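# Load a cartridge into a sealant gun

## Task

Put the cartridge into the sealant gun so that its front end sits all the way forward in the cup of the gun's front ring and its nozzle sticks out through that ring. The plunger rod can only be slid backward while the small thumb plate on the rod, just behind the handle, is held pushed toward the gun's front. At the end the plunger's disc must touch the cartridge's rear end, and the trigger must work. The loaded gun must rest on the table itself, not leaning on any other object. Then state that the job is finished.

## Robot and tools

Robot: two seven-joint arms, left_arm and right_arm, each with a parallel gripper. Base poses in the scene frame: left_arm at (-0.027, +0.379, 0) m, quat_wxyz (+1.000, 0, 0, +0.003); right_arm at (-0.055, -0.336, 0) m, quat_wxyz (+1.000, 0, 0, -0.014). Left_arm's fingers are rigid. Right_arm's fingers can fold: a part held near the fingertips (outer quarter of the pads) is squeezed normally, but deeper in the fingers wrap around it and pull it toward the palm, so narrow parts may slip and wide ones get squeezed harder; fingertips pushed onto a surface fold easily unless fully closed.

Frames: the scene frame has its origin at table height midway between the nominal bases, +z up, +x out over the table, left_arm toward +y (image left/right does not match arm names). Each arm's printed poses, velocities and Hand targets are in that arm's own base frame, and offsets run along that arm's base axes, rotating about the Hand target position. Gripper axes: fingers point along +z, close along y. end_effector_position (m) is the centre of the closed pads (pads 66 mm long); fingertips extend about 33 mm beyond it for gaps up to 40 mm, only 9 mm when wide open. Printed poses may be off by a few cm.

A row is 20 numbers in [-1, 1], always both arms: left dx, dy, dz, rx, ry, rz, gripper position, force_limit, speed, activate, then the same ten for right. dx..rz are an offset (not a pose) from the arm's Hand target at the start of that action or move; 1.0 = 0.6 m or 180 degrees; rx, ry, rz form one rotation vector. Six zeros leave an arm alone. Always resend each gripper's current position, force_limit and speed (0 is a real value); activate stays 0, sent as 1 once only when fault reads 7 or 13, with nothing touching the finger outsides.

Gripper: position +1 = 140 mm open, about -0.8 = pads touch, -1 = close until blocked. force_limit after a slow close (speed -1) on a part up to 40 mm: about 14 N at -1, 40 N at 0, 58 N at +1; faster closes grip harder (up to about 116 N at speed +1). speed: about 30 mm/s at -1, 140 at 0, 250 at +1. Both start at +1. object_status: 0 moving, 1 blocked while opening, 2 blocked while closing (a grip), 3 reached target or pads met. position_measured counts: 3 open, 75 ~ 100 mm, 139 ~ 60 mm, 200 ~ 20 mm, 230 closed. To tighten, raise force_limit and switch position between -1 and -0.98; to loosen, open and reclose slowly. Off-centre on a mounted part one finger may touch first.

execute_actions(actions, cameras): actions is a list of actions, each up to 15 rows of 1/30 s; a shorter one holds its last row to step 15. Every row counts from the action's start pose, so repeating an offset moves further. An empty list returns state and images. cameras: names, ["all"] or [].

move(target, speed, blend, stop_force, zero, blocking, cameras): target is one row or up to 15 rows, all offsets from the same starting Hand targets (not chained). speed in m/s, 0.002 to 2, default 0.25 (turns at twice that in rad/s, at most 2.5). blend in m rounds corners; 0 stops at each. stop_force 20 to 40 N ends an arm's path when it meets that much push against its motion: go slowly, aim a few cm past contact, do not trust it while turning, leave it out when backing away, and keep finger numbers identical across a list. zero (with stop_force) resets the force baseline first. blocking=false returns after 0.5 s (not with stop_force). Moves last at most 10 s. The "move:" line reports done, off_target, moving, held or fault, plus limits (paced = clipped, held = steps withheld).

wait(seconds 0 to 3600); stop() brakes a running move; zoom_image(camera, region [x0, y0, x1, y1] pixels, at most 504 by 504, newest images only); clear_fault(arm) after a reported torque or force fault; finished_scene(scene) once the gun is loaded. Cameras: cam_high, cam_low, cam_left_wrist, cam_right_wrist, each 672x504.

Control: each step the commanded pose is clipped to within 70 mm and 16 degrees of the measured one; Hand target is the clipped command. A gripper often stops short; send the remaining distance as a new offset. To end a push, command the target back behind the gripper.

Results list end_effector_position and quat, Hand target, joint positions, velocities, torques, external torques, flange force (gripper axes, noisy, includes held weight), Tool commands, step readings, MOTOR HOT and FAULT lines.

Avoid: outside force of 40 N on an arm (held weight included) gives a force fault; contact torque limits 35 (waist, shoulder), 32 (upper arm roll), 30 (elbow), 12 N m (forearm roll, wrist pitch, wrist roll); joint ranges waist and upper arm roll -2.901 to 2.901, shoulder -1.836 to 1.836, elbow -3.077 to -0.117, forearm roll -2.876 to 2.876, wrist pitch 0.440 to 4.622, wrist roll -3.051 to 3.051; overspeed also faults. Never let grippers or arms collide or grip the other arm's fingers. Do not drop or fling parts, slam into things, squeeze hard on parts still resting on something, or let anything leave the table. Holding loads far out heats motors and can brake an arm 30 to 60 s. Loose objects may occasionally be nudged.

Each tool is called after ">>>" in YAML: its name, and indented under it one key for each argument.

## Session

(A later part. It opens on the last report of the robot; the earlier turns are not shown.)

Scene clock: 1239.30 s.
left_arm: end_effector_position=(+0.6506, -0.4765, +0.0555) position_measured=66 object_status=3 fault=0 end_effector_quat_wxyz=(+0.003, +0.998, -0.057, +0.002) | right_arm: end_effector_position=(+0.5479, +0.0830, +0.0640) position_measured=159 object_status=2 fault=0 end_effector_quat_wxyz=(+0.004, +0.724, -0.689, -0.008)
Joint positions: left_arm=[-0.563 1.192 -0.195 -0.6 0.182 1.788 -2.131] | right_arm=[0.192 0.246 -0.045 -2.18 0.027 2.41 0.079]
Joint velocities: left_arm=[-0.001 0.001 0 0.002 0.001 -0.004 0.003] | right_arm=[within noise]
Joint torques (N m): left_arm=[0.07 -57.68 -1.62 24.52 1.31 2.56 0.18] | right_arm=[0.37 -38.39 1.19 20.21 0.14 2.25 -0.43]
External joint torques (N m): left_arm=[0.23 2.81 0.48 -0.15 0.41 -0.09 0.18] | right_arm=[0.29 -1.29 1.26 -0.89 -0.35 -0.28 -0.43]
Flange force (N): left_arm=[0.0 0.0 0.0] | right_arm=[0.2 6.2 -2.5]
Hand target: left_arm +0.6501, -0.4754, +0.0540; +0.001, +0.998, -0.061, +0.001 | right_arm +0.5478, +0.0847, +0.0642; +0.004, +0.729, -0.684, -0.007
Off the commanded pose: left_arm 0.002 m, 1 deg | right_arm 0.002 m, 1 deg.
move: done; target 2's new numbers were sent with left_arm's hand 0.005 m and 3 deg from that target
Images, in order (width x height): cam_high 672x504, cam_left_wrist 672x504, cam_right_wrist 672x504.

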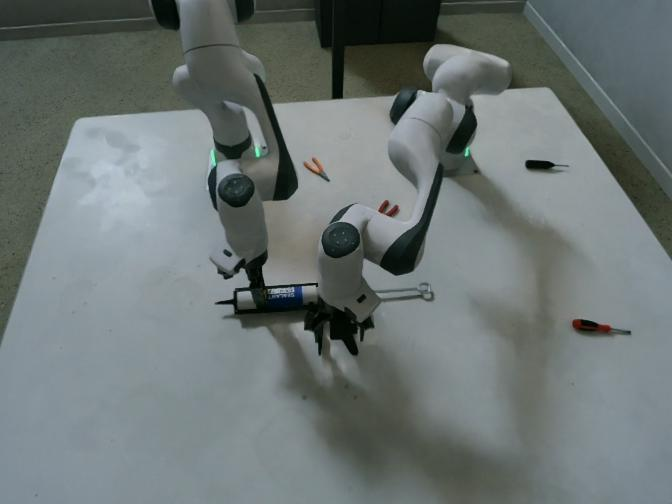

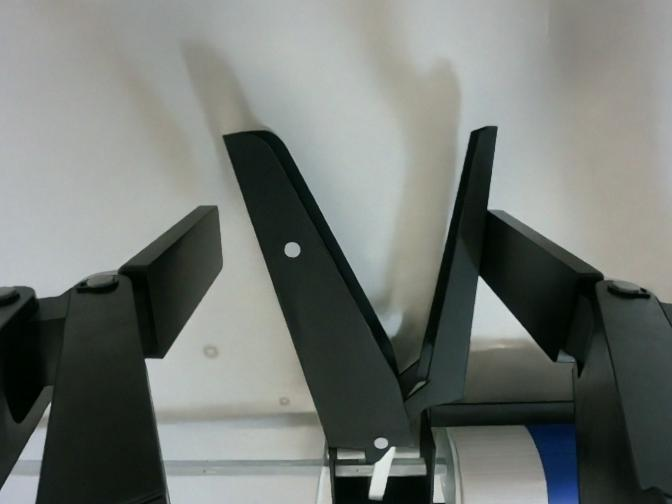

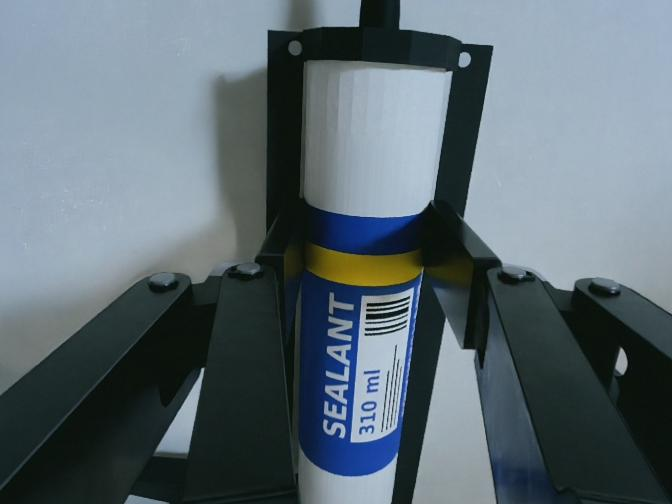

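>>> move:
  target:
    - [0.0,0.0,0.0,0,0,0,-1,0.0,-1,0,0,0,0.0,0,0,0,-1.0,-0.4,-1,0]
  speed: 0.04
  cameras: ["cam_right_wrist","cam_left_wrist"]

>>> zoom_image:
  camera: "cam_right_wrist"
  region: [230, 0, 530, 200]

>>> zoom_image:
  camera: "cam_left_wrist"
  region: [290, 370, 480, 504]

Scene clock: 1247.10 s.
left_arm: end_effector_position=(+0.6514, -0.4788, +0.0591) position_measured=100 object_status=2 fault=0 end_effector_quat_wxyz=(+0.005, +0.998, -0.054, +0.004) | right_arm: end_effector_position=(+0.5474, +0.0845, +0.0638) position_measured=159 object_status=2 fault=0 end_effector_quat_wxyz=(+0.004, +0.726, -0.688, -0.008)
Joint positions: left_arm=[-0.565 1.192 -0.196 -0.593 0.182 1.787 -2.138] | right_arm=[0.192 0.246 -0.043 -2.181 0.027 2.41 0.077]
Joint torques (N m): left_arm=[0.86 -55.15 -1.54 22.13 1.44 2.3 0.87] | right_arm=[-0.25 -37.28 0.15 20.53 0.08 3.01 -0.4]
External joint torques (N m): left_arm=[1.04 5.12 0.52 -2.42 0.54 -0.35 0.86] | right_arm=[-0.32 -0.06 0.21 -0.62 -0.41 0.47 -0.4]
Flange force (N): left_arm=[0.0 0.0 0.0] | right_arm=[1.2 2.9 1.3]
Hand target: left_arm +0.6501, -0.4754, +0.0540; +0.001, +0.998, -0.061, +0.001 | right_arm +0.5478, +0.0847, +0.0642; +0.004, +0.729, -0.684, -0.007
Off the commanded pose: left_arm 0.006 m, 1 deg | right_arm 0.001 m, 1 deg.
move: done
Images, in order (width x height): cam_left_wrist 672x504, cam_right_wrist 672x504.

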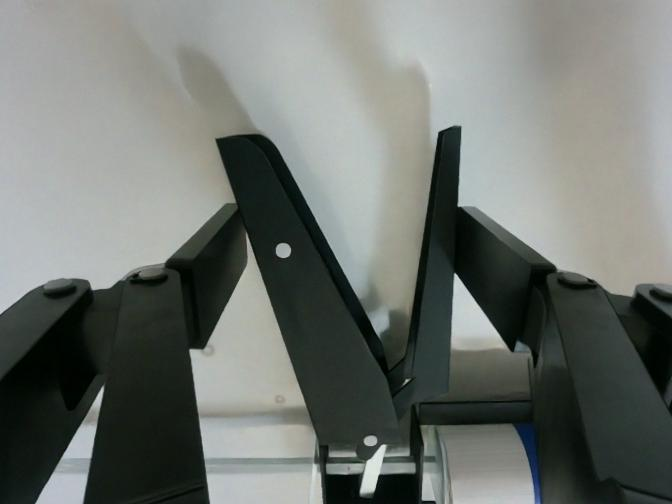

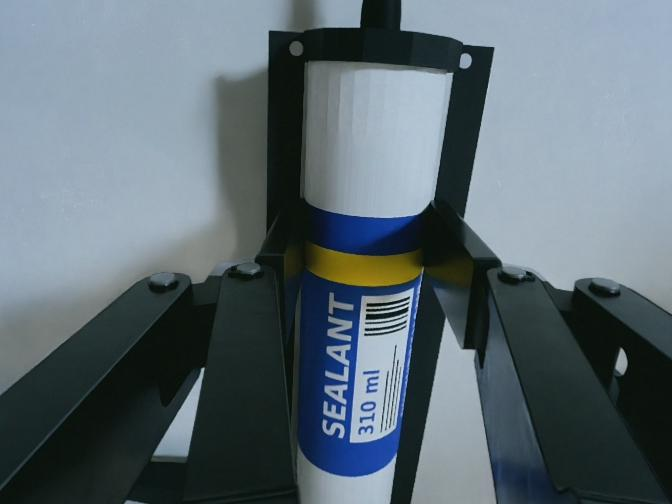

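Scaled by 1.680 from the camera's image (finer frame: 960x720).

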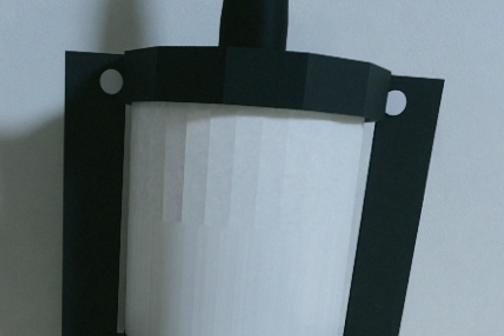

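Scaled by 2.653 from the camera's image (finer frame: 960x720).

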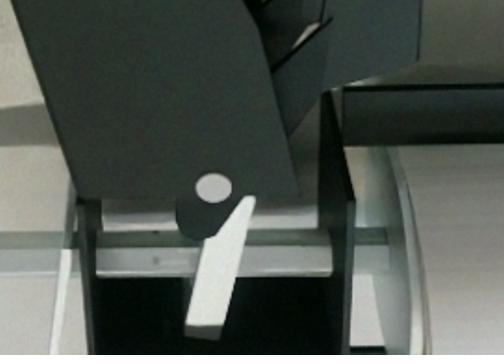

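>>> move:
  target:
    - [0.0,0.0,0.0,0,0,0,0.9,0.0,-0.5,0,0,0,-0.003,0,0,0,-1.0,-0.4,-1,0]
    - [0.0,0.0,0.0,0,0,0,0.9,0.0,-0.5,0,0,0,-0.003,0,0,0,0.0,-0.4,-1,0]
    - [0.0,0.0,0.1,0,0,0,0.9,0.0,0,0,0,0,0.06,0,0,0,0.0,-0.4,-1,0]
    - [-0.05,0.15,0.4,0,0,0,0.9,0.0,0,0,0,-0.05,0.4,0,0,0,0.0,-0.4,-1,0]
  speed: [0.03,0.03,0.05,0.15]
  cameras: ["all"]

>>> zoom_image:
  camera: "cam_high"
  region: [210, 260, 370, 350]

>>> zoom_image:
  camera: "cam_low"
  region: [370, 330, 490, 430]

Scene clock: 1261.07 s.
left_arm: end_effector_position=(+0.6208, -0.3863, +0.2962) position_measured=16 object_status=3 fault=0 end_effector_quat_wxyz=(+0.002, +0.998, -0.058, +0.003) | right_arm: end_effector_position=(+0.5485, +0.0570, +0.3048) position_measured=129 object_status=3 fault=0 end_effector_quat_wxyz=(+0.001, +0.728, -0.685, -0.007)
Joint positions: left_arm=[-0.417 0.657 -0.249 -0.934 0.152 1.583 -2.072] | right_arm=[0.164 -0.024 -0.064 -1.874 0.007 1.84 0.038]
Joint velocities: left_arm=[within noise] | right_arm=[0 0 0 0 -0.001 -0.005 -0.003]
Joint torques (N m): left_arm=[0.32 -49.53 -3.35 23.35 0.98 2.5 0.19] | right_arm=[-0.51 -32.29 0.42 24.76 0.36 2.44 -0.21]
External joint torques (N m): left_arm=[0.17 1.86 -0.5 -0.57 0.04 -0.14 0.19] | right_arm=[-0.38 -0.56 0.53 0.01 -0.36 -0.1 -0.21]
Flange force (N): left_arm=[0.0 0.0 0.0] | right_arm=[0.3 1.7 -0.4]
Hand target: left_arm +0.6201, -0.3854, +0.2940; +0.001, +0.998, -0.061, +0.001 | right_arm +0.5478, +0.0547, +0.3042; +0.004, +0.729, -0.684, -0.007
Off the commanded pose: left_arm 0.002 m, 1 deg | right_arm 0.002 m, 0 deg.
elbow stopped short (left arm): the move would have taken joint 4 (elbow) straighter than the controller allows.
move: done

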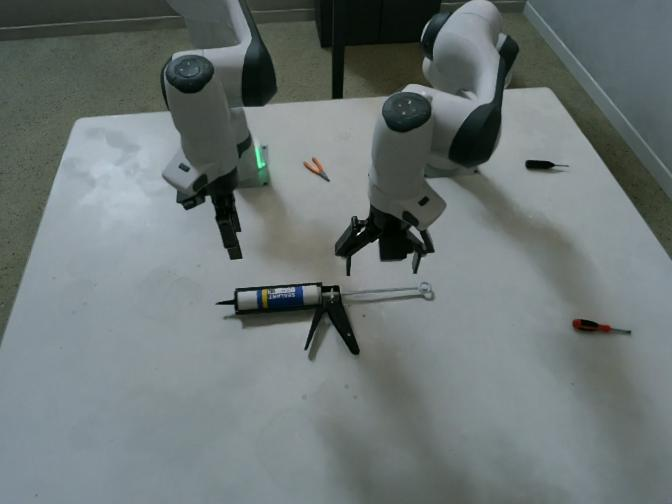

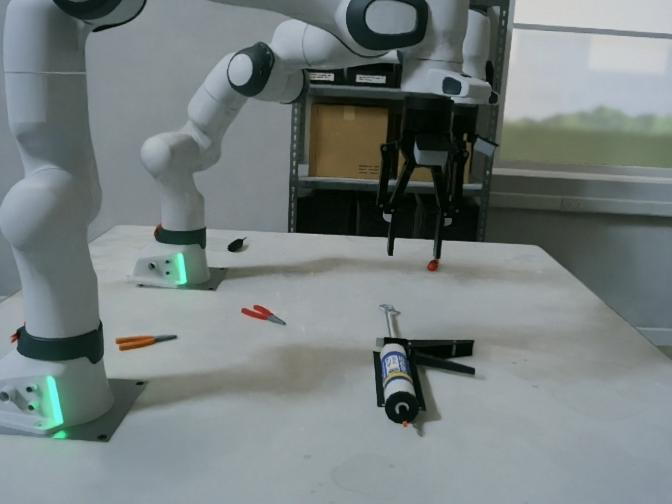

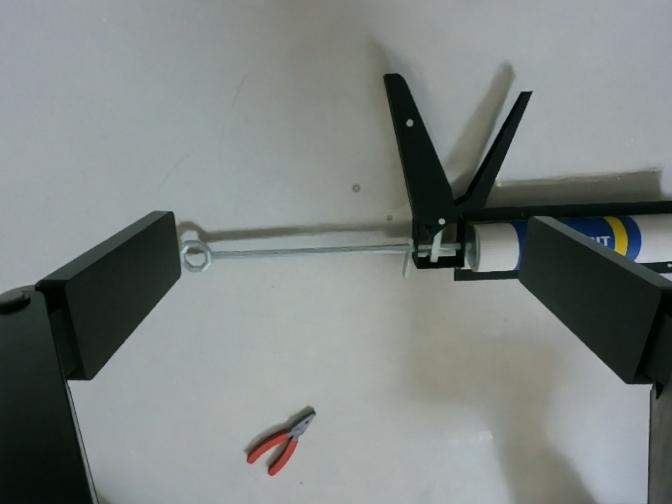

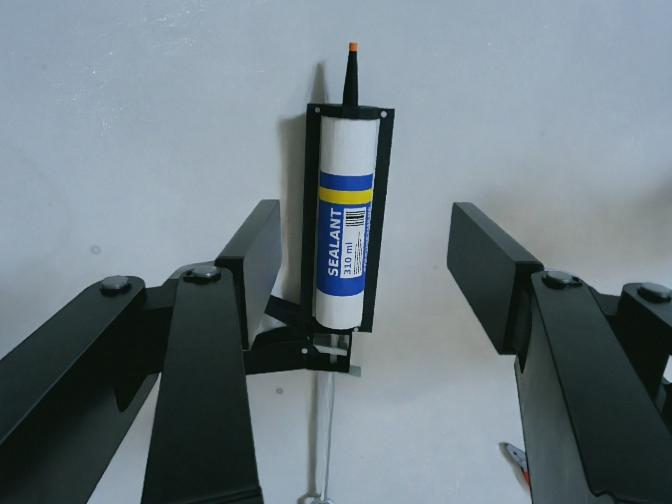

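Scaled by 3.150 from the camera's image (finer frame: 960x720).

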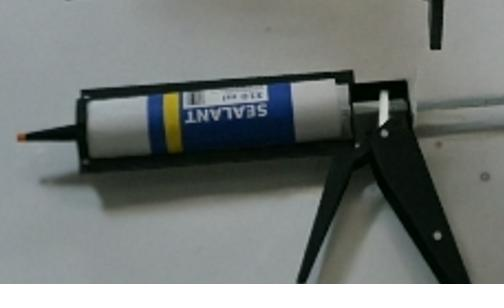

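Scaled by 4.200 from the camera's image (finer frame: 960x720).

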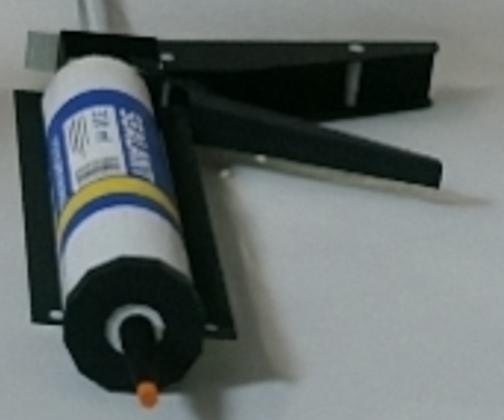

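>>> zoom_image:
  camera: "cam_left_wrist"
  region: [400, 200, 530, 290]

>>> zoom_image:
  camera: "cam_right_wrist"
  region: [270, 30, 430, 150]

>>> zoom_image:
  camera: "cam_right_wrist"
  region: [280, 290, 400, 380]

Scaled by 3.877 from the camera's image (finer frame: 960x720).

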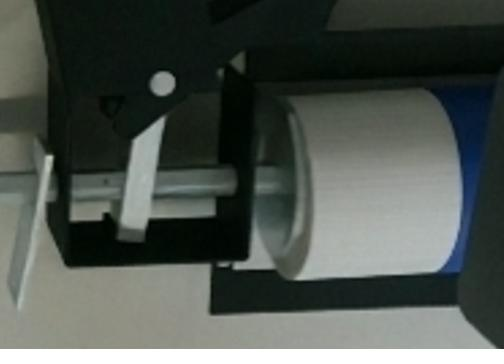

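Scaled by 3.150 from the camera's image (finer frame: 960x720).

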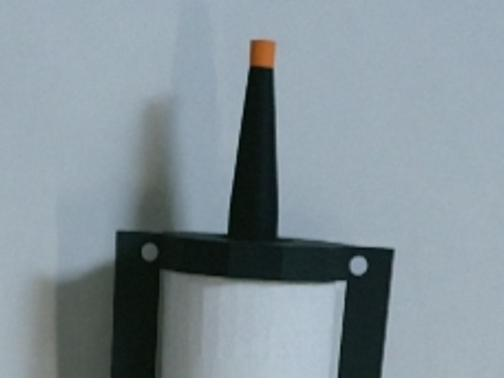

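Scaled by 4.200 from the camera's image (finer frame: 960x720).

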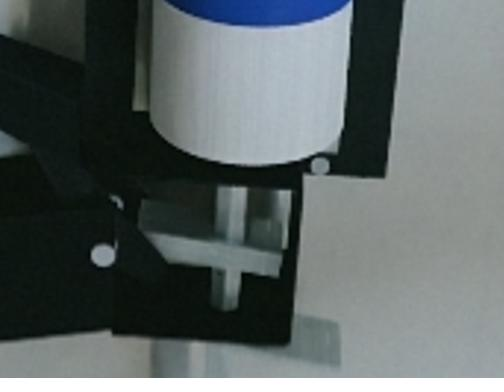

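>>> finished_scene:
  scene: 1

The scene is finished: the task was done.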